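# Assemble two printed parts to match the stand's example

## Task

Join the two printed parts so that they match the assembled example on the stand. The robot must not topple or finish leaning, and nothing may be knocked over or moved out of the work area, or the task fails.

## Robot and tools

The robot is a Dexmate Vega. It has a three-wheeled base (two steering front wheels and a passive rear caster) and a torso that folds in a Z from three links: thigh, shank and chest. It has two 7-joint arms with swinging two-finger grippers, a head camera that can pan and tilt, and a camera on each wrist. Viewed from above, in the start posture it is 0.70 m long and 0.63 m wide (0.91 m with the arms folded), and its front edge is 0.35 m ahead of the base origin.

Frames. All positions are in metres. The base frame sits on the floor on the centre line at the spin point, 0.185 m behind the front axle; x points forward, y left, z up. The chest, left_hand and right_hand are reported in this frame. A hand point lies between the fingers, 0.033 m short of the closed tips. The fingers point along the hand's z axis and close along its y axis, and the camera side faces -x. At long reach the printed hand position can be off. The odometry frame is the base frame as it was at scene start. base_odometry counts wheel turns only, so slipping shows up as travel. turned_by_wheels and turned_by_imu give the turn in rad since the last result, positive to the left. base_tilt is in degrees and carries a fixed error of about 2 degrees.

move. Every key except cameras belongs to one action. An action uses base, joints or both, optionally with speeds or min_time_s. Alternatively it uses target alone or with min_time_s. If no action is given, the call just returns the state and images. base takes exactly one relative offset from where the base currently is: translate_m (forward +, -2 to 2 m), strafe_m (left +, -2 to 2 m; heading may drift about 0.02 rad) or rotate_rad (counter-clockwise +, -3.2 to 3.2). Before driving in a new direction the front wheels first steer, which takes up to 1.1 s. joints is a dictionary of absolute joint angles in rad, keyed by name. Their ranges: torso_hip_rad 0 to 1.57; torso_knee_rad 0 to 3.141; torso_waist_rad -1.57 to 1.57 (the chest's forward lean equals knee - hip - waist); left shoulder pitch ±3.041 with positive moving the arm down; left shoulder yaw -0.423 to 1.523; elbow -3.041 to 0.214, where 0 is straight and negative bends it; wrist pitch ±1.366, positive tips the hand down; left wrist yaw -1.348 to 1.087; gripper 0 (shut) to 0.785. The right arm mirrors the left: negative shoulder pitch and negative wrist pitch point down, shoulder yaw runs -1.523 to 0.423, and wrist yaw runs -1.087 to 1.348. Head: head_pan_rad ±2.792, head_tilt_rad ±1.483, head_camera_tilt_rad -1.483 to 1.378. target moves a single hand to an absolute pose in the base frame. It takes side ("left"/"right"), x, y and z (m, -3 to 3), pitch_deg (90 means fingers straight down, 0 means level, range -30 to 95), heading_deg (0 means forward, + is counter-clockwise), optional roll_deg (default 0) and optional line_only. speeds is in m/s or rad/s: translate 0.04 to 0.5 (default 0.3), strafe 0.04 to 0.3, rotate 0.1 to 0.6. min_time_s (0.1 to 8) sets a floor on how long the arm and head motions take. cameras lists head_camera, left_wrist_camera, right_wrist_camera or all. An unknown key makes the call invalid. An out-of-range value gets it refused, and if a call is refused, the later robot calls in that same reply are skipped.

Other tools: wait(seconds 0 to 10); zoom_image(camera, region [x0,y0,x1,y1] px, at most 504x504); read_manual(section "licences"); finished_scene(), which cannot be undone.

Results. The move line reads "done" or gives the worst status. Per-hand status is reached (within 10 mm and 2 deg), short (send the same target again after "short (part of ...)"), or refused with a reason. Other statuses: off_target means the part may still be pushing. contact_stop and time_out mean the whole group (torso, or one arm) dropped its targets and is holding. not_followed, "joint command not followed" and "pose unreachable" come from the arm-collision check. Also reported: on_its_own, joint torques, motor temperatures, MOTOR HOT at 65 C and OVER-TEMPERATURE FAULT at 80 C.

Torso presets (hip, knee, waist): stand 0.469, 1.617, 1.048 (the start); stand_high 0.78, 1.57, 0.44; lean_20 0.52, 1.05, 0.18; lean_45 0.52, 1.05, -0.26; low_lean_45 0, 0, -0.79. To reach further over a table use lean_45 with waist -0.52 or -0.78. Arm fold, with joints in order: left 1, 0.5, -0.6, -2.5, 0, -0.9, 0; right -1, -0.5, 0.6, -2.5, 0, 0.9, 0. Fold the arms before going to low_lean_45 or leaning far, because hanging arms hit the base.

Gripper. The open pads form a V. Their gap at the hand point is about 0.24 x angle - 0.002 m. The gripper angle does not show whether something is held. Squeeze force rises as the command goes further below the angle that fits the object, and too hard a squeeze can shoot the part out.

Avoid the following. Tipping over: it cannot be undone, so drive at default speed or slower when leaning or carrying. Driving into furniture: the base just keeps pushing; an imu turn over 0.03 rad or a time_out points to contact. Arms hitting or pressing on each other, fingers included. Pushing hard enough to cause a torque fault: limits are 132 N m at the shoulders, 70.4 at upper-arm roll and elbow, 22 at the wrist joints. Overheating from holding still while stretched out or pressing. Dropping or flinging parts, or knocking things off the work area. Back off after any stop before you plan the next step. The scene keeps running while you think.

Each tool is called after "Emit:" as name(argument=value, ...), one argument or row to a line, values as JSON.

## Session

Emit:
move(
  joints={"head_camera_tilt_rad":0.5},
  cameras=["all"],
)

Scene clock: 1.00 s.
Joint torques (N m): left_arm=[7.5 1.06 0.35 -0.23 0.1 -1.51 -0.12] | right_arm=[-3.89 1.8 0.45 -1.54 0.1 1.28 0.6]
Motor temperatures (°C): left_arm=[36 38 42 42 45 49 48] | right_arm=[39 39 43 40 41 42 44]
move: done
base_odometry: x=+0.000 y=+0.000 heading=+0.000
turned_by_wheels: +0.000
turned_by_imu: +0.000
base_tilt: forward=-0.1 right=-0.1
base_status: not commanded
joint_positions: torso_hip_rad=+0.469 torso_knee_rad=+1.617 torso_waist_rad=+1.048 left_shoulder_pitch_rad=+2.197 left_shoulder_yaw_rad=+0.018 left_upper_arm_roll_rad=-0.007 left_elbow_rad=-1.085 left_forearm_roll_rad=-0.011 left_wrist_pitch_rad=-0.498 left_wrist_yaw_rad=+0.014 left_gripper_rad=+0.005 right_shoulder_pitch_rad=-2.195 right_shoulder_yaw_rad=+0.009 right_upper_arm_roll_rad=-0.004 right_elbow_rad=-1.105 right_forearm_roll_rad=-0.020 right_wrist_pitch_rad=+0.514 right_wrist_yaw_rad=-0.019 right_gripper_rad=+0.005 head_pan_rad=+0.000 head_tilt_rad=+0.000 head_camera_tilt_rad=+0.499
joint_status: all done
chest: x=-0.0112 y=+0.0000 z=+1.4155 quat_wxyz=(+0.999, +0.000, +0.050, +0.000) (m; base frame)
left_hand: x=+0.1699 y=+0.2483 z=+0.6208 quat_wxyz=(+0.416, -0.002, +0.909, +0.014) pitch_deg=+40.9 heading_deg=+2.0 roll_deg=+1.8 back=up (m; base frame)
right_hand: x=+0.1850 y=-0.2251 z=+0.6324 quat_wxyz=(+0.432, -0.002, +0.902, -0.004) pitch_deg=+38.8 heading_deg=-0.4 roll_deg=-0.7 back=up (m; base frame)
pictures: head_camera, left_wrist_camera, right_wrist_camera
camera_calibration:
head_camera: T_world_to_cam=[[0.0262159, -0.998734, 0.042924, -0.0362477], [-0.570609, -0.0502068, -0.819685, 1.22224], [0.820803, -0.00300411, -0.571203, 0.871183], [0, 0, 0, 1]] pos_world=[-0.016698, 0.02778, 1.50103]

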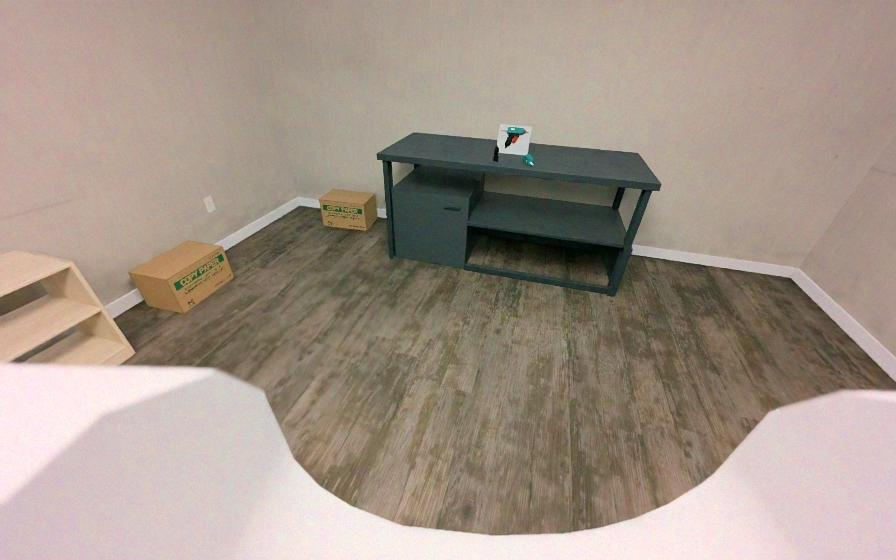

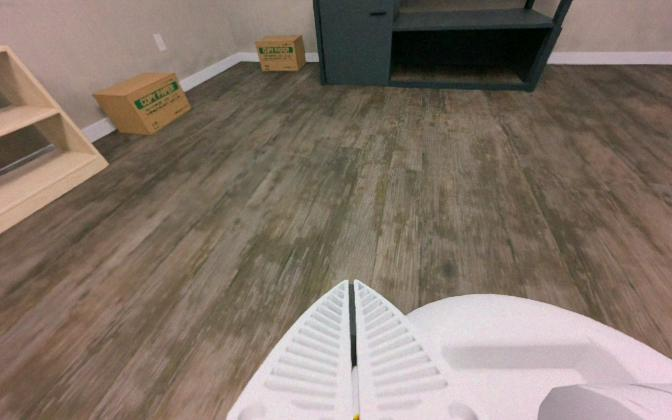

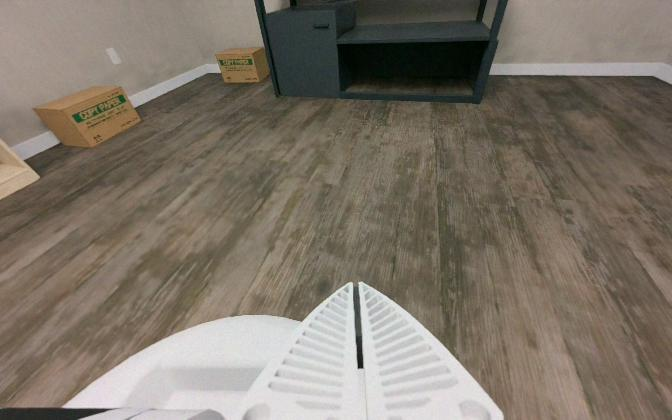

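Emit:
zoom_image(
  camera="head_camera",
  region=[370, 110, 670, 300],
)

Emit:
zoom_image(
  camera="head_camera",
  region=[480, 115, 550, 175],
)

Scaled by 1.680 from the camera's 896x560 image, which has a finer 960x600 frame.

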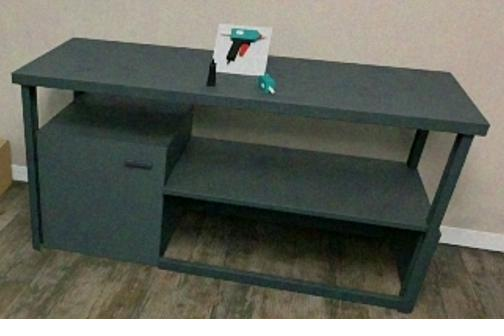

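Scaled by 7.200 from the camera's 896x560 image, which has a finer 960x600 frame.

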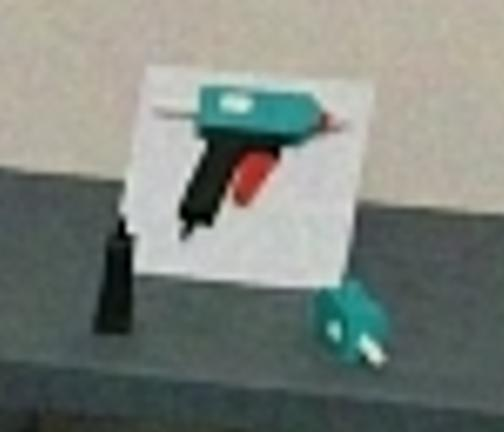

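Emit:
move(
  base={"rotate_rad":-0.2},
)

Emit:
move(
  base={"translate_m":1.45},
  speeds={"translate_m":0.5},
  joints={"head_camera_tilt_rad":0.6},
  cameras=["all"],
)

Emit:
zoom_image(
  camera="head_camera",
  region=[330, 130, 580, 300],
)

Scene clock: 3.33 s.
Joint torques (N m): left_arm=[7.46 1.48 1.21 -0.78 -0.19 -0.49 0.02] | right_arm=[-3.98 2.55 -0.43 -1.6 -0.17 0.37 -0.37]
move: done
base_odometry: x=+0.000 y=+0.000 heading=-0.199
turned_by_wheels: -0.199
turned_by_imu: -0.194
base_tilt: forward=-0.1 right=-0.1
base_status: done
joint_positions: torso_hip_rad=+0.469 torso_knee_rad=+1.617 torso_waist_rad=+1.048 left_shoulder_pitch_rad=+2.197 left_shoulder_yaw_rad=+0.018 left_upper_arm_roll_rad=-0.007 left_elbow_rad=-1.085 left_forearm_roll_rad=-0.011 left_wrist_pitch_rad=-0.498 left_wrist_yaw_rad=+0.014 left_gripper_rad=+0.005 right_shoulder_pitch_rad=-2.195 right_shoulder_yaw_rad=+0.009 right_upper_arm_roll_rad=-0.004 right_elbow_rad=-1.105 right_forearm_roll_rad=-0.020 right_wrist_pitch_rad=+0.514 right_wrist_yaw_rad=-0.019 right_gripper_rad=+0.005 head_pan_rad=+0.000 head_tilt_rad=+0.000 head_camera_tilt_rad=+0.499
joint_status: not commanded
chest: x=-0.0112 y=+0.0000 z=+1.4155 quat_wxyz=(+0.999, +0.000, +0.050, +0.000) (m; base frame)
left_hand: x=+0.1699 y=+0.2483 z=+0.6208 quat_wxyz=(+0.416, -0.002, +0.909, +0.014) pitch_deg=+40.9 heading_deg=+2.0 roll_deg=+1.8 back=up (m; base frame)
right_hand: x=+0.1850 y=-0.2251 z=+0.6324 quat_wxyz=(+0.432, -0.002, +0.902, -0.004) pitch_deg=+38.8 heading_deg=-0.4 roll_deg=-0.7 back=up (m; base frame)
pictures: none

Scene clock: 8.83 s.
Joint torques (N m): left_arm=[7.95 -2.48 1.57 -1.8 -0.11 -2.11 0] | right_arm=[-5.05 2.15 0.86 0.13 0.29 1.94 0.06]
move: done
base_odometry: x=+1.421 y=-0.288 heading=-0.200
turned_by_wheels: -0.001
turned_by_imu: +0.000
base_tilt: forward=-0.1 right=-0.1
base_status: done
joint_positions: torso_hip_rad=+0.469 torso_knee_rad=+1.617 torso_waist_rad=+1.048 left_shoulder_pitch_rad=+2.197 left_shoulder_yaw_rad=+0.018 left_upper_arm_roll_rad=-0.007 left_elbow_rad=-1.085 left_forearm_roll_rad=-0.011 left_wrist_pitch_rad=-0.498 left_wrist_yaw_rad=+0.014 left_gripper_rad=+0.005 right_shoulder_pitch_rad=-2.195 right_shoulder_yaw_rad=+0.009 right_upper_arm_roll_rad=-0.004 right_elbow_rad=-1.105 right_forearm_roll_rad=-0.020 right_wrist_pitch_rad=+0.514 right_wrist_yaw_rad=-0.019 right_gripper_rad=+0.005 head_pan_rad=+0.000 head_tilt_rad=+0.000 head_camera_tilt_rad=+0.599
joint_status: all done
chest: x=-0.0111 y=+0.0000 z=+1.4155 quat_wxyz=(+0.999, +0.000, +0.050, +0.000) (m; base frame)
left_hand: x=+0.1699 y=+0.2483 z=+0.6208 quat_wxyz=(+0.416, -0.002, +0.909, +0.014) pitch_deg=+40.9 heading_deg=+2.0 roll_deg=+1.8 back=up (m; base frame)
right_hand: x=+0.1850 y=-0.2251 z=+0.6324 quat_wxyz=(+0.432, -0.002, +0.902, -0.004) pitch_deg=+38.8 heading_deg=-0.4 roll_deg=-0.7 back=up (m; base frame)
pictures: head_camera, left_wrist_camera, right_wrist_camera
camera_calibration:
head_camera: T_world_to_cam=[[0.0303746, -0.998734, 0.0400895, -0.0317158], [-0.649675, -0.0502072, -0.758552, 1.12534], [0.759605, -0.00300443, -0.650378, 0.983742], [0, 0, 0, 1]] pos_world=[-0.0151873, 0.02778, 1.4947]
left_wrist_camera: T_world_to_cam=[[0.0115981, -0.998701, -0.049618, 0.280231], [-0.686298, 0.0281379, -0.726776, 0.631092], [0.727228, 0.042482, -0.68508, 0.433588], [0, 0, 0, 1]] pos_world=[0.114549, 0.243689, 0.76961]
right_wrist_camera: T_world_to_cam=[[-0.0166955, -0.998591, -0.0503766, -0.181627], [-0.659301, 0.0488733, -0.750289, 0.674881], [0.751694, 0.0206869, -0.659188, 0.423326], [0, 0, 0, 1]] pos_world=[0.123705, -0.223112, 0.776258]

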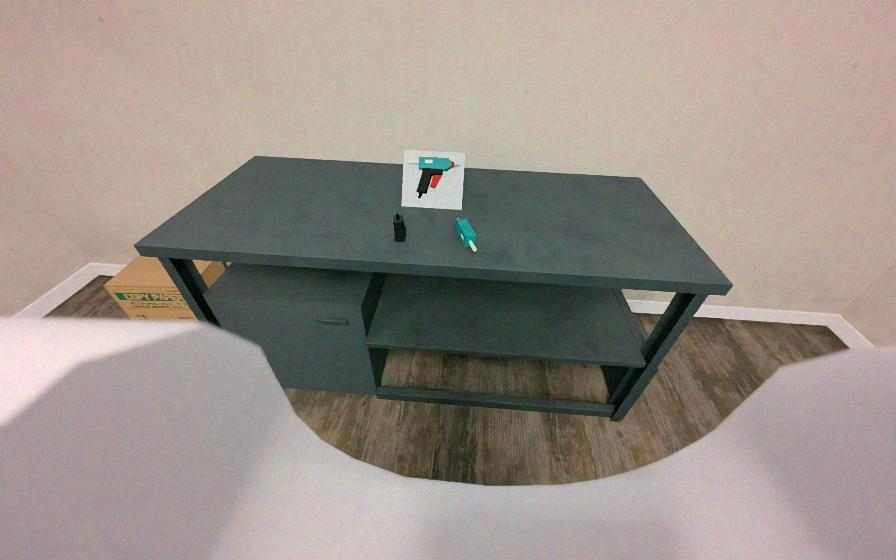

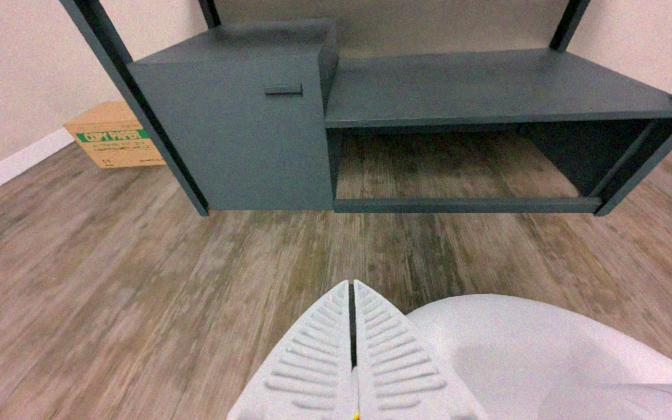

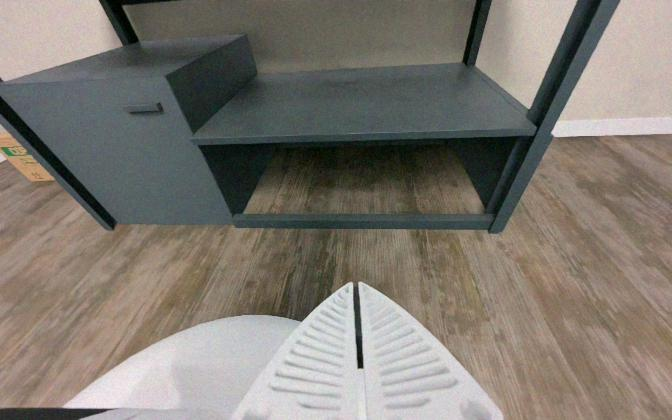

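Scaled by 2.016 from the camera's 896x560 image, which has a finer 960x600 frame.

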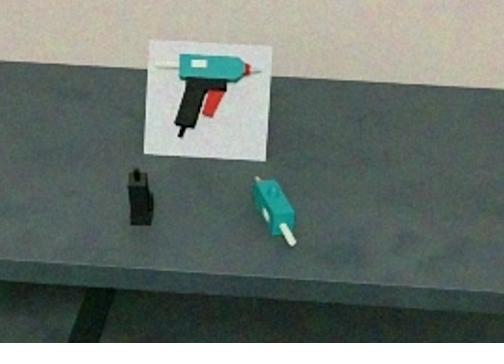

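Emit:
move(
  target={"side":"left","x":0.45,"y":0.25,"z":1.12,"pitch_deg":70,"heading_deg":0},
)

Emit:
move(
  target={"side":"right","x":0.45,"y":-0.25,"z":1.12,"pitch_deg":70,"heading_deg":0},
  cameras=["all"],
)

Scene clock: 20.83 s.
Joint torques (N m): left_arm=[-17.86 2.9 -7.14 0.01 0.37 0.59 -0.62] | right_arm=[-3.36 -0.37 1.79 -2.85 -0.04 0.63 0.1]
move: done
base_odometry: x=+1.421 y=-0.288 heading=-0.200
turned_by_wheels: +0.000
turned_by_imu: +0.000
base_tilt: forward=-0.1 right=-0.1
base_status: not commanded
joint_positions: torso_hip_rad=+0.469 torso_knee_rad=+1.617 torso_waist_rad=+1.048 left_shoulder_pitch_rad=-0.027 left_shoulder_yaw_rad=+1.406 left_upper_arm_roll_rad=+1.443 left_elbow_rad=-2.276 left_forearm_roll_rad=+0.379 left_wrist_pitch_rad=-0.671 left_wrist_yaw_rad=-1.345 left_gripper_rad=+0.005 right_shoulder_pitch_rad=-2.195 right_shoulder_yaw_rad=+0.009 right_upper_arm_roll_rad=-0.004 right_elbow_rad=-1.105 right_forearm_roll_rad=-0.020 right_wrist_pitch_rad=+0.514 right_wrist_yaw_rad=-0.019 right_gripper_rad=+0.005 head_pan_rad=+0.000 head_tilt_rad=+0.000 head_camera_tilt_rad=+0.599
joint_status: not commanded
chest: x=-0.0111 y=+0.0000 z=+1.4155 quat_wxyz=(+0.999, +0.000, +0.050, +0.000) (m; base frame)
left_hand: x=+0.4501 y=+0.2479 z=+1.1190 quat_wxyz=(+0.003, +0.985, +0.000, +0.172) pitch_deg=+70.1 heading_deg=-0.9 roll_deg=-0.9 back=down (m; base frame)
left_hand_status: reached (checked arc [a long move; over the whole arc the hand travels 1.10 m to end 0.57 m from its start, up to 0.36 m off the straight line; left_shoulder_pitch_rad turns most, 2.23 rad; on the way or at its end the hand turns up to 180 deg from its attitude at the start], planned for 7.3 s): 2 mm and 0.3 deg off.
right_hand: x=+0.1850 y=-0.2251 z=+0.6324 quat_wxyz=(+0.432, -0.002, +0.902, -0.004) pitch_deg=+38.8 heading_deg=-0.4 roll_deg=-0.7 back=up (m; base frame)
pictures: none

Scene clock: 29.67 s.
Joint torques (N m): left_arm=[-17.36 2.95 -5.52 -0.14 -0.17 0.51 -0.33] | right_arm=[16.76 -0.65 7.64 -0.02 0.21 0.75 0.23]
move: done
base_odometry: x=+1.421 y=-0.288 heading=-0.200
turned_by_wheels: +0.000
turned_by_imu: +0.000
base_tilt: forward=-0.1 right=-0.1
base_status: not commanded
joint_positions: torso_hip_rad=+0.469 torso_knee_rad=+1.617 torso_waist_rad=+1.048 left_shoulder_pitch_rad=-0.032 left_shoulder_yaw_rad=+1.409 left_upper_arm_roll_rad=+1.446 left_elbow_rad=-2.279 left_forearm_roll_rad=+0.380 left_wrist_pitch_rad=-0.672 left_wrist_yaw_rad=-1.348 left_gripper_rad=+0.005 right_shoulder_pitch_rad=+0.025 right_shoulder_yaw_rad=-1.406 right_upper_arm_roll_rad=-1.441 right_elbow_rad=-2.277 right_forearm_roll_rad=-0.379 right_wrist_pitch_rad=+0.671 right_wrist_yaw_rad=+1.345 right_gripper_rad=+0.005 head_pan_rad=+0.000 head_tilt_rad=+0.000 head_camera_tilt_rad=+0.599
joint_status: not commanded
chest: x=-0.0111 y=+0.0000 z=+1.4155 quat_wxyz=(+0.999, +0.000, +0.050, +0.000) (m; base frame)
left_hand: x=+0.4501 y=+0.2498 z=+1.1200 quat_wxyz=(+0.000, +0.985, +0.000, +0.174) pitch_deg=+70.0 heading_deg=-0.1 roll_deg=-0.1 back=down (m; base frame)
right_hand: x=+0.4501 y=-0.2480 z=+1.1190 quat_wxyz=(+0.003, -0.985, +0.000, -0.172) pitch_deg=+70.1 heading_deg=+0.9 roll_deg=+0.8 back=down (m; base frame)
right_hand_status: reached (checked arc [a long move; over the whole arc the hand travels 1.09 m to end 0.56 m from its start, up to 0.36 m off the straight line; right_shoulder_pitch_rad turns most, 2.23 rad; on the way or at its end the hand turns up to 180 deg from its attitude at the start], planned for 7.3 s): 2 mm and 0.3 deg off.
pictures: head_camera, left_wrist_camera, right_wrist_camera
camera_calibration:
head_camera: T_world_to_cam=[[0.0303746, -0.998734, 0.0400895, -0.0317158], [-0.649675, -0.0502072, -0.758552, 1.12534], [0.759605, -0.00300443, -0.650378, 0.983742], [0, 0, 0, 1]] pos_world=[-0.0151873, 0.02778, 1.4947]
left_wrist_camera: T_world_to_cam=[[0.0252908, 0.999654, -0.00729477, -0.249553], [0.924082, -0.0205939, 0.38164, -0.767981], [0.381358, -0.016393, -0.924282, 1.0101], [0, 0, 0, 1]] pos_world=[0.33078, 0.250209, 1.22489]
right_wrist_camera: T_world_to_cam=[[0.0606011, 0.998161, 0.00164586, 0.226577], [0.923074, -0.0566697, 0.380424, -0.787791], [0.379818, -0.0215349, -0.924811, 0.999516], [0, 0, 0, 1]] pos_world=[0.333825, -0.24928, 1.22368]

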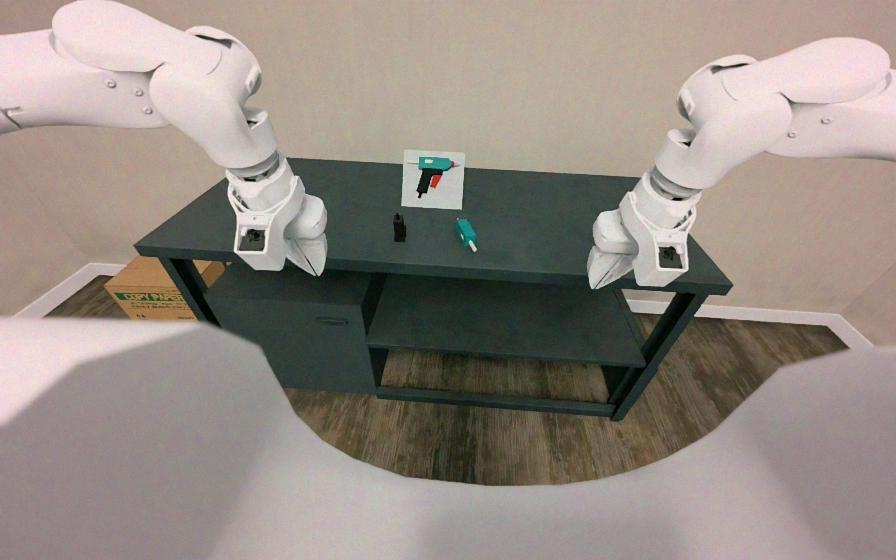

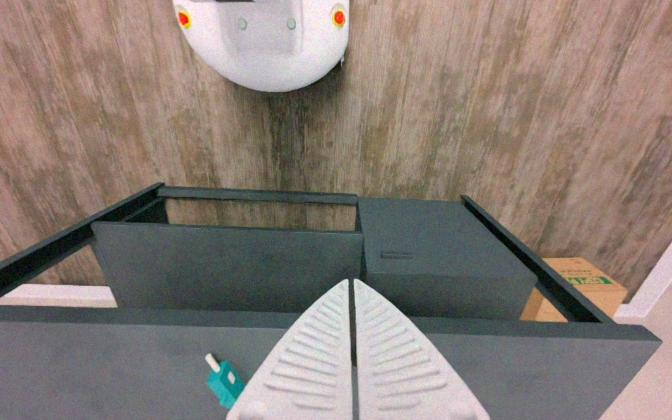

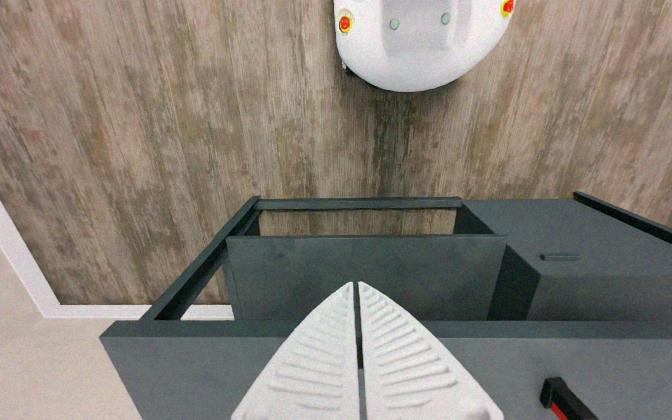

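Emit:
move(
  base={"translate_m":0.25},
  joints={"head_camera_tilt_rad":0.8},
  cameras=["all"],
)

Emit:
zoom_image(
  camera="head_camera",
  region=[370, 200, 520, 300],
)

Emit:
zoom_image(
  camera="head_camera",
  region=[380, 120, 490, 210],
)

Emit:
zoom_image(
  camera="right_wrist_camera",
  region=[472, 300, 672, 420],
)

Emit:
zoom_image(
  camera="left_wrist_camera",
  region=[100, 260, 300, 420],
)

Scene clock: 32.80 s.
Joint torques (N m): left_arm=[-15.56 -0.19 -6.36 -0.11 -0.27 -0.33 -0.26] | right_arm=[16.16 0.27 5.64 0.48 0.63 0.74 0.25]
move: done
base_odometry: x=+1.666 y=-0.337 heading=-0.200
turned_by_wheels: -0.001
turned_by_imu: -0.001
base_tilt: forward=-0.1 right=-0.1
base_status: done
joint_positions: torso_hip_rad=+0.469 torso_knee_rad=+1.617 torso_waist_rad=+1.048 left_shoulder_pitch_rad=-0.032 left_shoulder_yaw_rad=+1.409 left_upper_arm_roll_rad=+1.446 left_elbow_rad=-2.279 left_forearm_roll_rad=+0.380 left_wrist_pitch_rad=-0.672 left_wrist_yaw_rad=-1.348 left_gripper_rad=+0.005 right_shoulder_pitch_rad=+0.030 right_shoulder_yaw_rad=-1.409 right_upper_arm_roll_rad=-1.444 right_elbow_rad=-2.279 right_forearm_roll_rad=-0.380 right_wrist_pitch_rad=+0.672 right_wrist_yaw_rad=+1.348 right_gripper_rad=+0.005 head_pan_rad=+0.000 head_tilt_rad=+0.000 head_camera_tilt_rad=+0.799
joint_status: all done
chest: x=-0.0111 y=+0.0000 z=+1.4155 quat_wxyz=(+0.999, +0.000, +0.050, +0.000) (m; base frame)
left_hand: x=+0.4500 y=+0.2499 z=+1.1200 quat_wxyz=(+0.000, +0.985, +0.000, +0.174) pitch_deg=+70.0 heading_deg=-0.1 roll_deg=-0.1 back=down (m; base frame)
right_hand: x=+0.4500 y=-0.2499 z=+1.1200 quat_wxyz=(+0.000, -0.985, +0.000, -0.174) pitch_deg=+70.0 heading_deg=+0.1 roll_deg=+0.1 back=down (m; base frame)
pictures: head_camera, left_wrist_camera, right_wrist_camera
camera_calibration:
head_camera: T_world_to_cam=[[0.0377314, -0.998734, 0.0332544, -0.021011], [-0.78742, -0.0502045, -0.614368, 0.900886], [0.61526, -0.00300419, -0.788318, 1.17698], [0, 0, 0, 1]] pos_world=[-0.0139797, 0.02778, 1.48201]
left_wrist_camera: T_world_to_cam=[[0.0252908, 0.999654, -0.00729477, -0.249553], [0.924082, -0.0205939, 0.38164, -0.767981], [0.381358, -0.016393, -0.924282, 1.0101], [0, 0, 0, 1]] pos_world=[0.33078, 0.250209, 1.22489]
right_wrist_camera: T_world_to_cam=[[0.0618706, 0.998081, -0.00264231, 0.2327], [0.922037, -0.0561427, 0.383008, -0.790636], [0.382124, -0.0261332, -0.923741, 0.996975], [0, 0, 0, 1]] pos_world=[0.33363, -0.250587, 1.22438]

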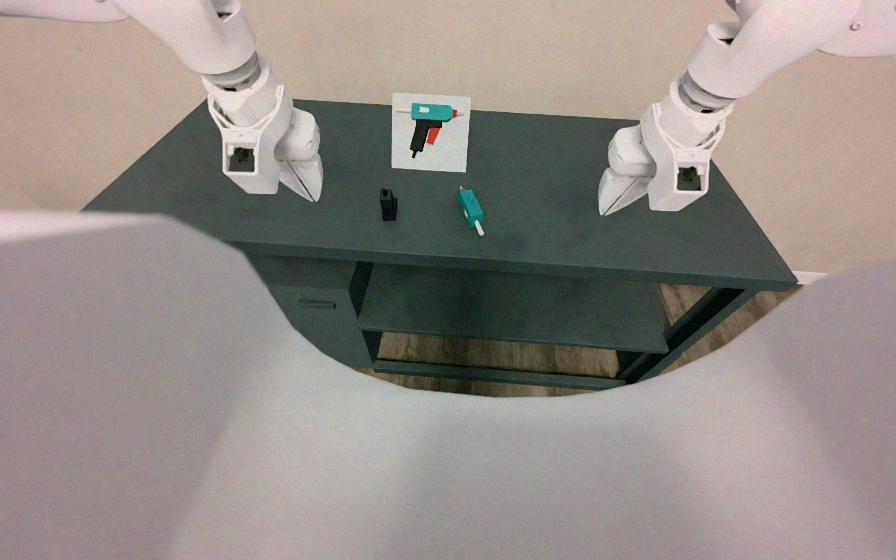

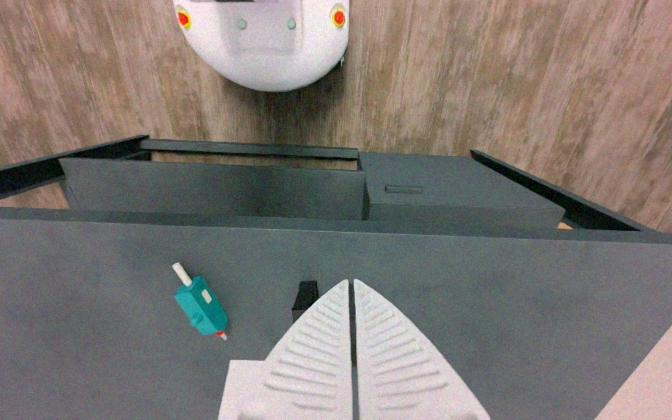

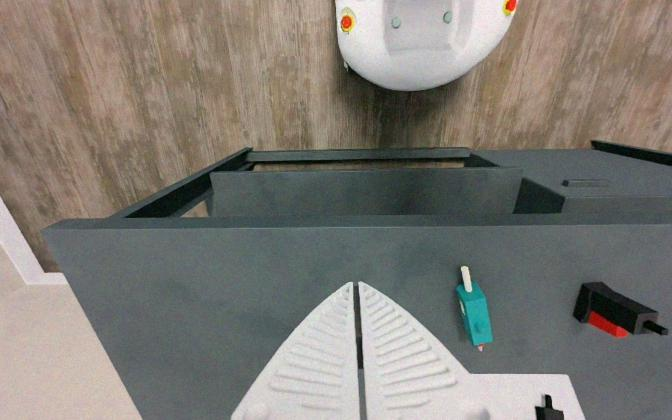

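Scaled by 3.360 from the camera's 896x560 image, which has a finer 960x600 frame.

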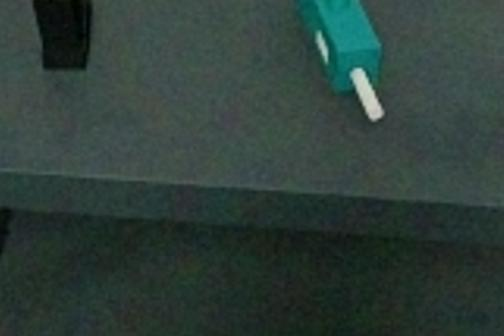

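Scaled by 4.582 from the camera's 896x560 image, which has a finer 960x600 frame.

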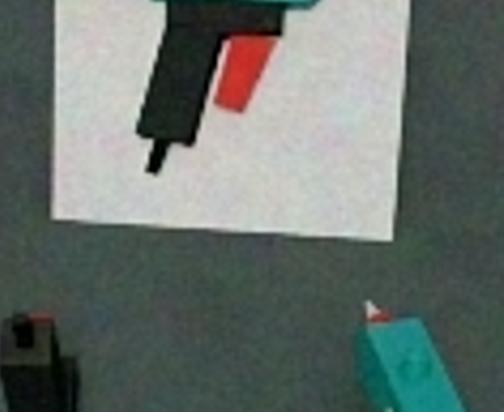

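Scaled by 2.520 from the camera's 672x420 image, which has a finer 960x600 frame.

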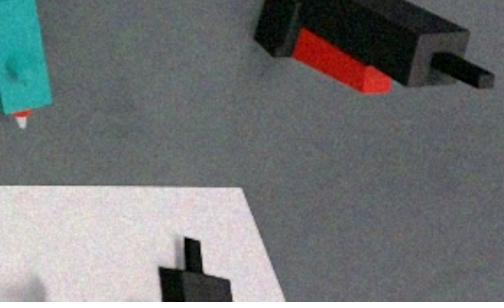

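Scaled by 2.520 from the camera's 672x420 image, which has a finer 960x600 frame.

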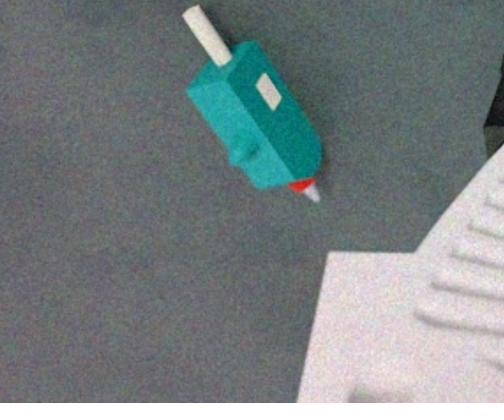

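Emit:
move(
  joints={"left_gripper_rad":0.35,"right_gripper_rad":0.3},
)

Emit:
move(
  target={"side":"left","x":0.64,"y":0.2,"z":1.12,"pitch_deg":90,"heading_deg":0},
  cameras=["all"],
)

Emit:
zoom_image(
  camera="left_wrist_camera",
  region=[150, 100, 522, 420],
)

Emit:
zoom_image(
  camera="head_camera",
  region=[300, 120, 520, 260],
)

Scene clock: 34.60 s.
Joint torques (N m): left_arm=[-15.64 0.97 -6.24 0.92 -0.45 -0.48 -0.13] | right_arm=[16.69 -0.19 7.64 -0.8 0.07 0.37 0.29]
move: done
base_odometry: x=+1.666 y=-0.337 heading=-0.200
turned_by_wheels: +0.000
turned_by_imu: +0.000
base_tilt: forward=-0.1 right=-0.2
base_status: not commanded
joint_positions: torso_hip_rad=+0.469 torso_knee_rad=+1.617 torso_waist_rad=+1.048 left_shoulder_pitch_rad=-0.032 left_shoulder_yaw_rad=+1.409 left_upper_arm_roll_rad=+1.446 left_elbow_rad=-2.279 left_forearm_roll_rad=+0.380 left_wrist_pitch_rad=-0.672 left_wrist_yaw_rad=-1.348 left_gripper_rad=+0.350 right_shoulder_pitch_rad=+0.030 right_shoulder_yaw_rad=-1.409 right_upper_arm_roll_rad=-1.444 right_elbow_rad=-2.279 right_forearm_roll_rad=-0.380 right_wrist_pitch_rad=+0.672 right_wrist_yaw_rad=+1.348 right_gripper_rad=+0.300 head_pan_rad=+0.000 head_tilt_rad=+0.000 head_camera_tilt_rad=+0.799
joint_status: all done
chest: x=-0.0111 y=+0.0000 z=+1.4155 quat_wxyz=(+0.999, +0.000, +0.050, +0.000) (m; base frame)
left_hand: x=+0.4500 y=+0.2499 z=+1.1200 quat_wxyz=(+0.000, +0.985, +0.000, +0.174) pitch_deg=+70.0 heading_deg=-0.1 roll_deg=-0.1 back=down (m; base frame)
right_hand: x=+0.4500 y=-0.2499 z=+1.1200 quat_wxyz=(+0.000, -0.985, +0.000, -0.174) pitch_deg=+70.0 heading_deg=+0.1 roll_deg=+0.1 back=down (m; base frame)
pictures: none

Scene clock: 34.90 s.
Joint torques (N m): left_arm=[-18.51 0.6 -6.14 0.52 -0.36 0.22 -0.63] | right_arm=[17.13 -0.07 6.48 0.27 0.38 -0.67 0.06]
move: refused
base_odometry: x=+1.666 y=-0.337 heading=-0.200
turned_by_wheels: +0.000
turned_by_imu: +0.000
base_tilt: forward=-0.1 right=-0.1
base_status: not commanded
joint_positions: torso_hip_rad=+0.469 torso_knee_rad=+1.617 torso_waist_rad=+1.048 left_shoulder_pitch_rad=-0.032 left_shoulder_yaw_rad=+1.409 left_upper_arm_roll_rad=+1.446 left_elbow_rad=-2.279 left_forearm_roll_rad=+0.380 left_wrist_pitch_rad=-0.672 left_wrist_yaw_rad=-1.348 left_gripper_rad=+0.350 right_shoulder_pitch_rad=+0.030 right_shoulder_yaw_rad=-1.409 right_upper_arm_roll_rad=-1.444 right_elbow_rad=-2.279 right_forearm_roll_rad=-0.380 right_wrist_pitch_rad=+0.672 right_wrist_yaw_rad=+1.348 right_gripper_rad=+0.300 head_pan_rad=+0.000 head_tilt_rad=+0.000 head_camera_tilt_rad=+0.799
joint_status: not commanded
chest: x=-0.0111 y=+0.0000 z=+1.4155 quat_wxyz=(+0.999, +0.000, +0.050, +0.000) (m; base frame)
left_hand: x=+0.4500 y=+0.2499 z=+1.1200 quat_wxyz=(+0.000, +0.985, +0.000, +0.174) pitch_deg=+70.0 heading_deg=-0.1 roll_deg=-0.1 back=down (m; base frame)
left_hand_status: refused: no posture of the arm gets there (left_forearm_roll_rad and left_wrist_yaw_rad at their limits): the closest leaves the hand 2.6 cm and 25 deg from the pose. Nothing moved. At pitch 75 a posture exists at this place; the way there is not checked.
right_hand: x=+0.4500 y=-0.2499 z=+1.1200 quat_wxyz=(+0.000, -0.985, +0.000, -0.174) pitch_deg=+70.0 heading_deg=+0.1 roll_deg=+0.1 back=down (m; base frame)
pictures: head_camera, left_wrist_camera, right_wrist_camera
camera_calibration:
head_camera: T_world_to_cam=[[0.0377314, -0.998734, 0.0332544, -0.021011], [-0.78742, -0.0502045, -0.614368, 0.900886], [0.61526, -0.00300419, -0.788318, 1.17698], [0, 0, 0, 1]] pos_world=[-0.0139797, 0.02778, 1.48201]
left_wrist_camera: T_world_to_cam=[[0.0252908, 0.999654, -0.00729477, -0.249553], [0.924082, -0.0205939, 0.38164, -0.767981], [0.381358, -0.016393, -0.924282, 1.0101], [0, 0, 0, 1]] pos_world=[0.33078, 0.250209, 1.22489]
right_wrist_camera: T_world_to_cam=[[0.0618706, 0.998081, -0.00264231, 0.2327], [0.922037, -0.0561427, 0.383008, -0.790636], [0.382124, -0.0261332, -0.923741, 0.996975], [0, 0, 0, 1]] pos_world=[0.33363, -0.250587, 1.22438]

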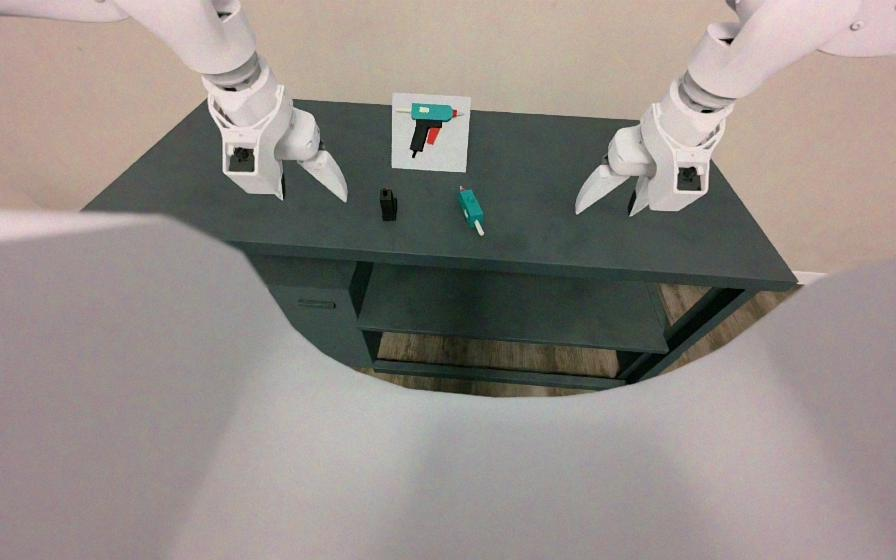

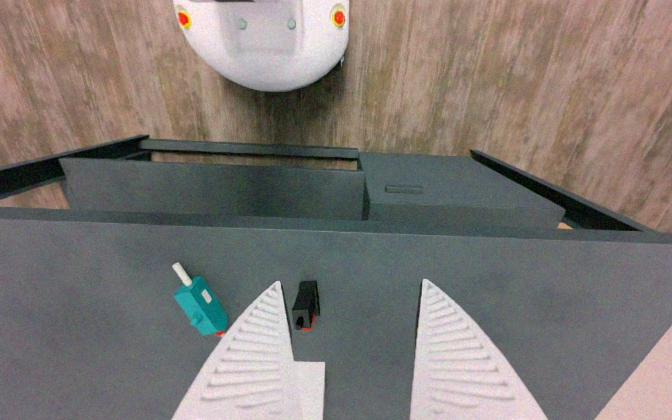

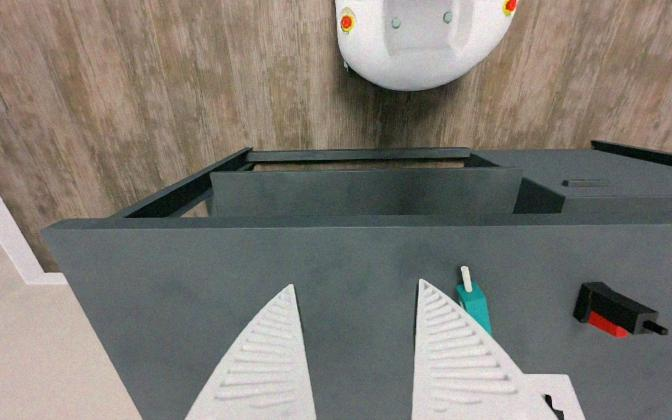

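Scaled by 1.355 from the camera's 672x420 image, which has a finer 960x600 frame.

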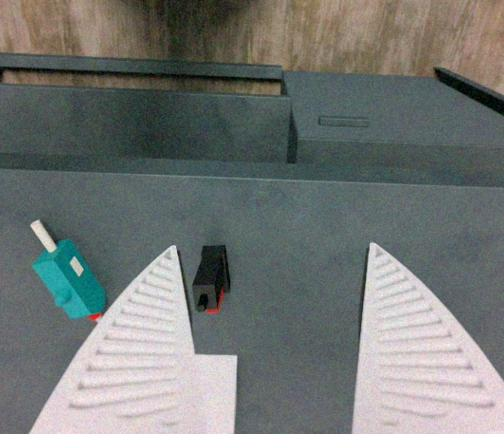

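Scaled by 2.291 from the camera's 896x560 image, which has a finer 960x600 frame.

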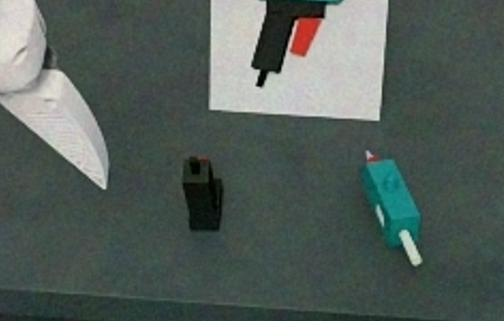

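Emit:
move(
  target={"side":"left","x":0.60,"y":0.179,"z":1.07,"pitch_deg":75,"heading_deg":0},
  cameras=["all"],
)

Emit:
zoom_image(
  camera="left_wrist_camera",
  region=[150, 150, 522, 420],
)

Emit:
zoom_image(
  camera="head_camera",
  region=[300, 120, 520, 260],
)

Scene clock: 40.40 s.
Joint torques (N m): left_arm=[-24.74 0.93 -8.45 2.13 -0.53 0.98 0.57] | right_arm=[17.98 -1.9 5.94 -0.5 0.36 0.33 0.47]
move: done
base_odometry: x=+1.666 y=-0.337 heading=-0.200
turned_by_wheels: +0.000
turned_by_imu: +0.000
base_tilt: forward=-0.1 right=-0.1
base_status: not commanded
joint_positions: torso_hip_rad=+0.469 torso_knee_rad=+1.617 torso_waist_rad=+1.048 left_shoulder_pitch_rad=-0.022 left_shoulder_yaw_rad=+0.744 left_upper_arm_roll_rad=+1.512 left_elbow_rad=-1.398 left_forearm_roll_rad=+0.478 left_wrist_pitch_rad=-0.873 left_wrist_yaw_rad=-1.238 left_gripper_rad=+0.350 right_shoulder_pitch_rad=+0.030 right_shoulder_yaw_rad=-1.409 right_upper_arm_roll_rad=-1.444 right_elbow_rad=-2.279 right_forearm_roll_rad=-0.380 right_wrist_pitch_rad=+0.672 right_wrist_yaw_rad=+1.348 right_gripper_rad=+0.300 head_pan_rad=+0.000 head_tilt_rad=+0.000 head_camera_tilt_rad=+0.799
joint_status: not commanded
chest: x=-0.0111 y=+0.0000 z=+1.4155 quat_wxyz=(+0.999, +0.000, +0.050, +0.000) (m; base frame)
left_hand: x=+0.5994 y=+0.1793 z=+1.0703 quat_wxyz=(+0.000, +0.991, +0.000, +0.131) pitch_deg=+75.0 heading_deg=-0.1 roll_deg=-0.1 back=down (m; base frame)
left_hand_status: reached (straight line, planned for 3.1 s): 1 mm and 0.0 deg off.
right_hand: x=+0.4500 y=-0.2499 z=+1.1200 quat_wxyz=(+0.000, -0.985, +0.000, -0.174) pitch_deg=+70.0 heading_deg=+0.1 roll_deg=+0.1 back=down (m; base frame)
pictures: head_camera, left_wrist_camera, right_wrist_camera
camera_calibration:
head_camera: T_world_to_cam=[[0.0377314, -0.998734, 0.0332544, -0.021011], [-0.78742, -0.0502045, -0.614368, 0.900886], [0.61526, -0.00300419, -0.788318, 1.17698], [0, 0, 0, 1]] pos_world=[-0.0139797, 0.02778, 1.48201]
left_wrist_camera: T_world_to_cam=[[0.0245017, 0.999657, -0.00926958, -0.18056], [0.953684, -0.0205921, 0.300103, -0.818958], [0.299809, -0.0161933, -0.953862, 0.986506], [0, 0, 0, 1]] pos_world=[0.489687, 0.179609, 1.18509]
right_wrist_camera: T_world_to_cam=[[0.0618706, 0.998081, -0.00264231, 0.2327], [0.922037, -0.0561427, 0.383008, -0.790636], [0.382124, -0.0261332, -0.923741, 0.996975], [0, 0, 0, 1]] pos_world=[0.33363, -0.250587, 1.22438]

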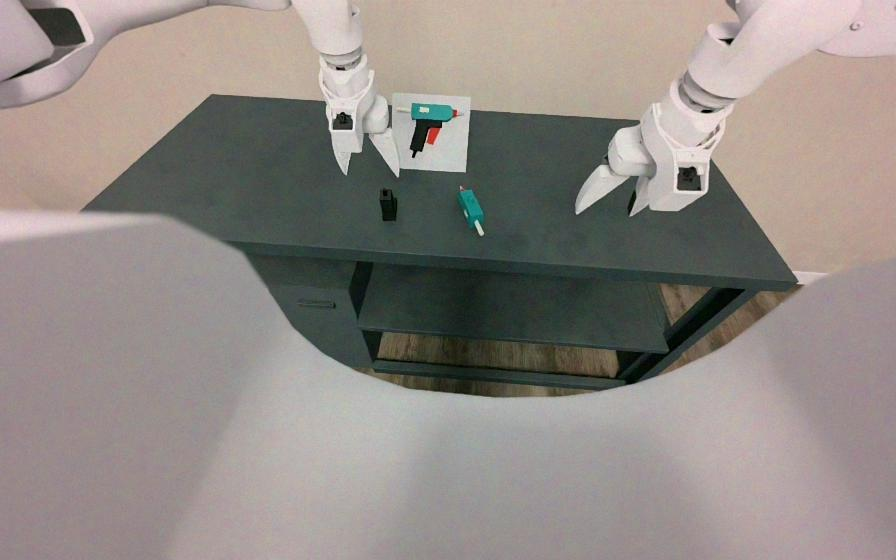

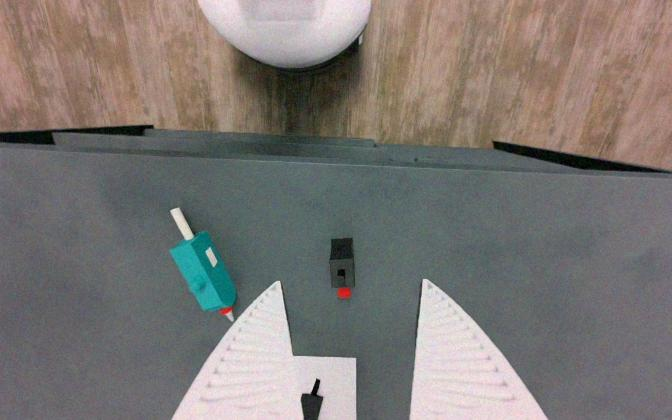

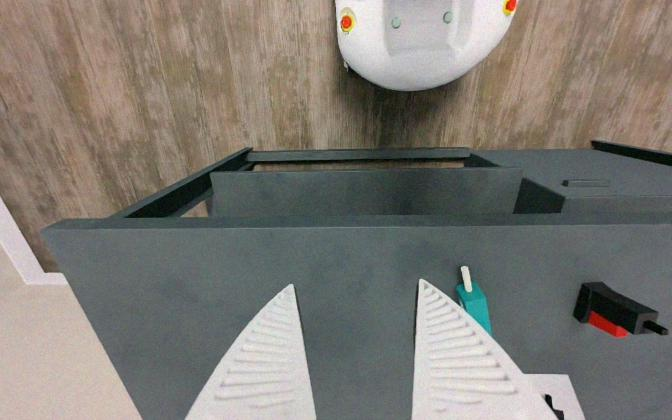

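Scaled by 1.355 from the camera's 672x420 image, which has a finer 960x600 frame.

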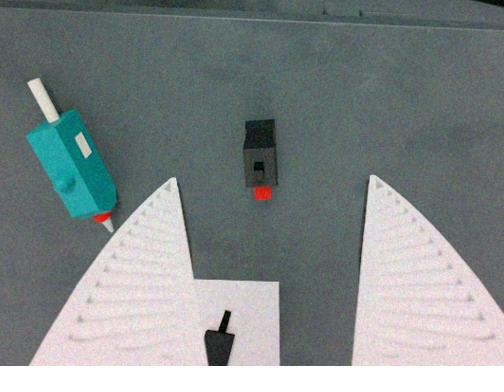

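Scaled by 2.291 from the camera's 896x560 image, which has a finer 960x600 frame.

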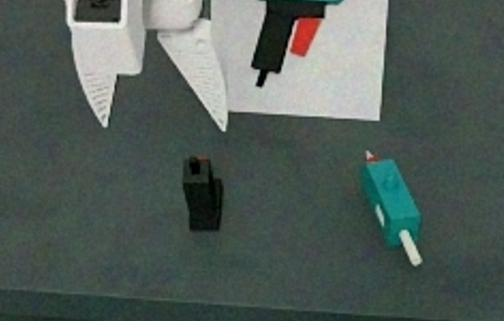

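Emit:
move(
  target={"side":"left","x":0.624,"y":0.170,"z":1.0,"pitch_deg":77,"heading_deg":0},
  cameras=["head_camera","left_wrist_camera"],
)

Emit:
zoom_image(
  camera="left_wrist_camera",
  region=[200, 150, 500, 400],
)

Emit:
zoom_image(
  camera="head_camera",
  region=[300, 120, 520, 260],
)

Scene clock: 44.03 s.
Joint torques (N m): left_arm=[-18.04 -1.7 -5.3 1.77 -0.29 -0.8 0.45] | right_arm=[16.84 -1.2 6.5 0.72 -0.27 -0.09 0.4]
move: done
base_odometry: x=+1.666 y=-0.337 heading=-0.200
turned_by_wheels: +0.000
turned_by_imu: +0.000
base_tilt: forward=+0.0 right=-0.2
base_status: not commanded
joint_positions: torso_hip_rad=+0.469 torso_knee_rad=+1.617 torso_waist_rad=+1.048 left_shoulder_pitch_rad=+0.053 left_shoulder_yaw_rad=+0.560 left_upper_arm_roll_rad=+1.538 left_elbow_rad=-1.082 left_forearm_roll_rad=+0.660 left_wrist_pitch_rad=-0.953 left_wrist_yaw_rad=-1.036 left_gripper_rad=+0.350 right_shoulder_pitch_rad=+0.030 right_shoulder_yaw_rad=-1.409 right_upper_arm_roll_rad=-1.444 right_elbow_rad=-2.279 right_forearm_roll_rad=-0.380 right_wrist_pitch_rad=+0.672 right_wrist_yaw_rad=+1.348 right_gripper_rad=+0.300 head_pan_rad=+0.000 head_tilt_rad=+0.000 head_camera_tilt_rad=+0.799
joint_status: not commanded
chest: x=-0.0111 y=+0.0000 z=+1.4155 quat_wxyz=(+0.999, +0.000, +0.050, +0.000) (m; base frame)
left_hand: x=+0.6238 y=+0.1701 z=+1.0013 quat_wxyz=(+0.000, +0.994, +0.000, +0.114) pitch_deg=+76.9 heading_deg=-0.1 roll_deg=-0.1 back=down (m; base frame)
left_hand_status: reached (straight line, planned for 1.3 s): 1 mm and 0.1 deg off.
right_hand: x=+0.4500 y=-0.2499 z=+1.1200 quat_wxyz=(+0.000, -0.985, +0.000, -0.174) pitch_deg=+70.0 heading_deg=+0.1 roll_deg=+0.1 back=down (m; base frame)
pictures: head_camera, left_wrist_camera
camera_calibration:
head_camera: T_world_to_cam=[[0.0377314, -0.998734, 0.0332544, -0.021011], [-0.78742, -0.0502045, -0.614368, 0.900886], [0.61526, -0.00300419, -0.788318, 1.17698], [0, 0, 0, 1]] pos_world=[-0.0139797, 0.02778, 1.48201]
left_wrist_camera: T_world_to_cam=[[0.0240723, 0.999659, -0.0101345, -0.171373], [0.963453, -0.0204927, 0.267092, -0.794779], [0.266794, -0.0161937, -0.963618, 0.94368], [0, 0, 0, 1]] pos_world=[0.51809, 0.170309, 1.11989]

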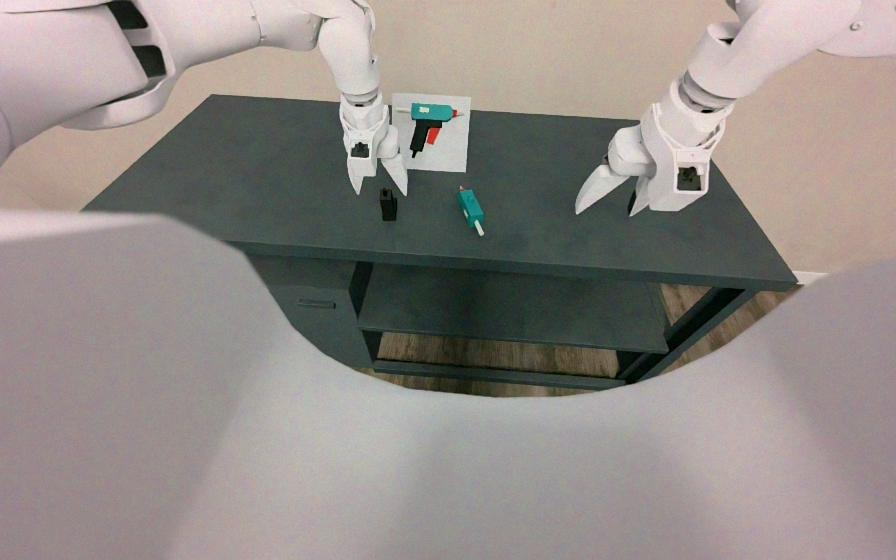

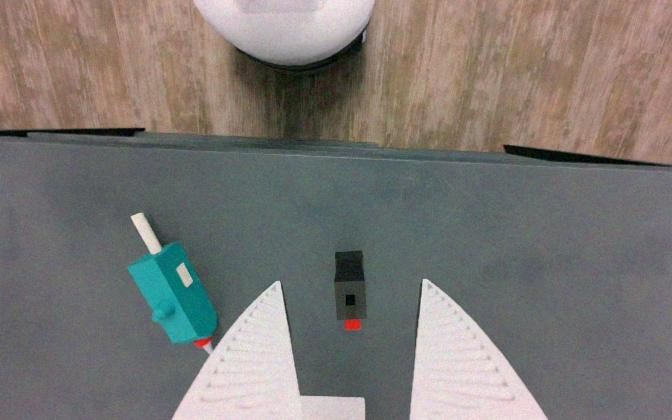

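Scaled by 1.680 from the camera's 672x420 image, which has a finer 960x600 frame.

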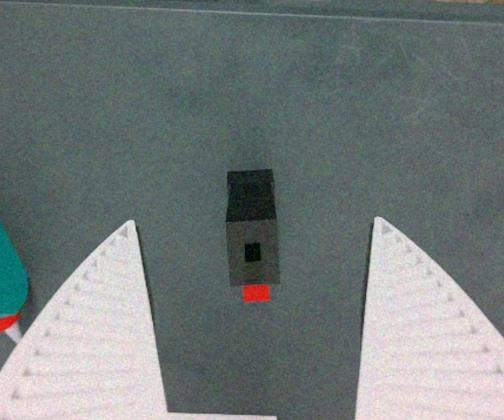

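Scaled by 2.291 from the camera's 896x560 image, which has a finer 960x600 frame.

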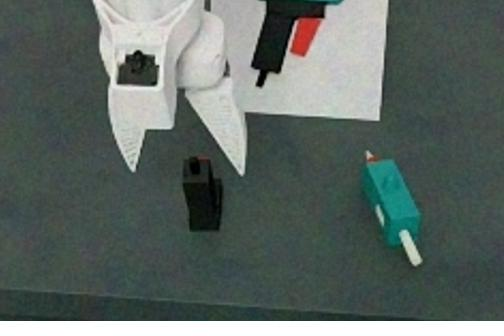

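Emit:
move(
  target={"side":"left","x":0.639,"y":0.169,"z":0.943,"pitch_deg":77,"heading_deg":0},
  cameras=["left_wrist_camera"],
)

Emit:
zoom_image(
  camera="left_wrist_camera",
  region=[200, 150, 500, 400],
)

Scene clock: 46.83 s.
Joint torques (N m): left_arm=[-19.07 -0.72 -4 1.66 -0.07 -0.82 0.23] | right_arm=[15.21 -0.55 4.67 -0.8 0.17 0.01 0.5]
move: done
base_odometry: x=+1.666 y=-0.337 heading=-0.200
turned_by_wheels: +0.000
turned_by_imu: +0.000
base_tilt: forward=+0.0 right=-0.1
base_status: not commanded
joint_positions: torso_hip_rad=+0.469 torso_knee_rad=+1.617 torso_waist_rad=+1.048 left_shoulder_pitch_rad=+0.109 left_shoulder_yaw_rad=+0.420 left_upper_arm_roll_rad=+1.576 left_elbow_rad=-0.836 left_forearm_roll_rad=+0.857 left_wrist_pitch_rad=-0.975 left_wrist_yaw_rad=-0.802 left_gripper_rad=+0.350 right_shoulder_pitch_rad=+0.030 right_shoulder_yaw_rad=-1.409 right_upper_arm_roll_rad=-1.444 right_elbow_rad=-2.279 right_forearm_roll_rad=-0.380 right_wrist_pitch_rad=+0.672 right_wrist_yaw_rad=+1.348 right_gripper_rad=+0.300 head_pan_rad=+0.000 head_tilt_rad=+0.000 head_camera_tilt_rad=+0.799
joint_status: not commanded
chest: x=-0.0111 y=+0.0000 z=+1.4155 quat_wxyz=(+0.999, +0.000, +0.050, +0.000) (m; base frame)
left_hand: x=+0.6389 y=+0.1689 z=+0.9444 quat_wxyz=(+0.000, +0.994, +0.000, +0.113) pitch_deg=+77.0 heading_deg=-0.1 roll_deg=-0.1 back=down (m; base frame)
left_hand_status: reached (straight line, planned for 1.1 s): 1 mm and 0.0 deg off.
right_hand: x=+0.4500 y=-0.2499 z=+1.1200 quat_wxyz=(+0.000, -0.985, +0.000, -0.174) pitch_deg=+70.0 heading_deg=+0.1 roll_deg=+0.1 back=down (m; base frame)
pictures: left_wrist_camera
camera_calibration:
left_wrist_camera: T_world_to_cam=[[0.0239695, 0.999661, -0.0101748, -0.171117], [0.963591, -0.0203911, 0.266601, -0.793694], [0.266303, -0.0161946, -0.963753, 0.885113], [0, 0, 0, 1]] pos_world=[0.53319, 0.169209, 1.06289]

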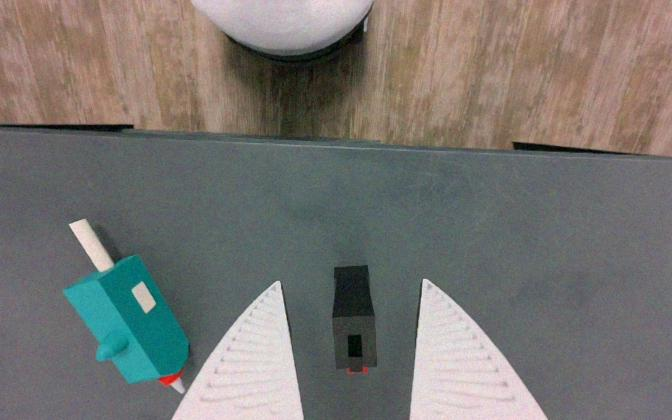

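Scaled by 1.680 from the camera's 672x420 image, which has a finer 960x600 frame.

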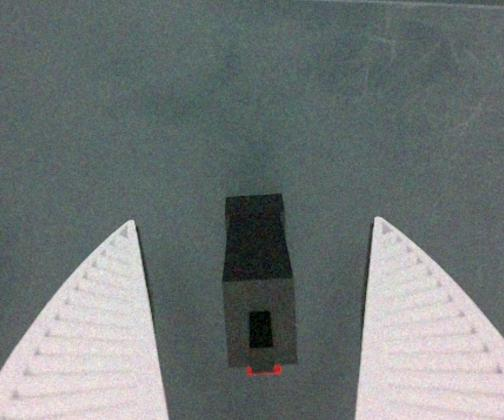

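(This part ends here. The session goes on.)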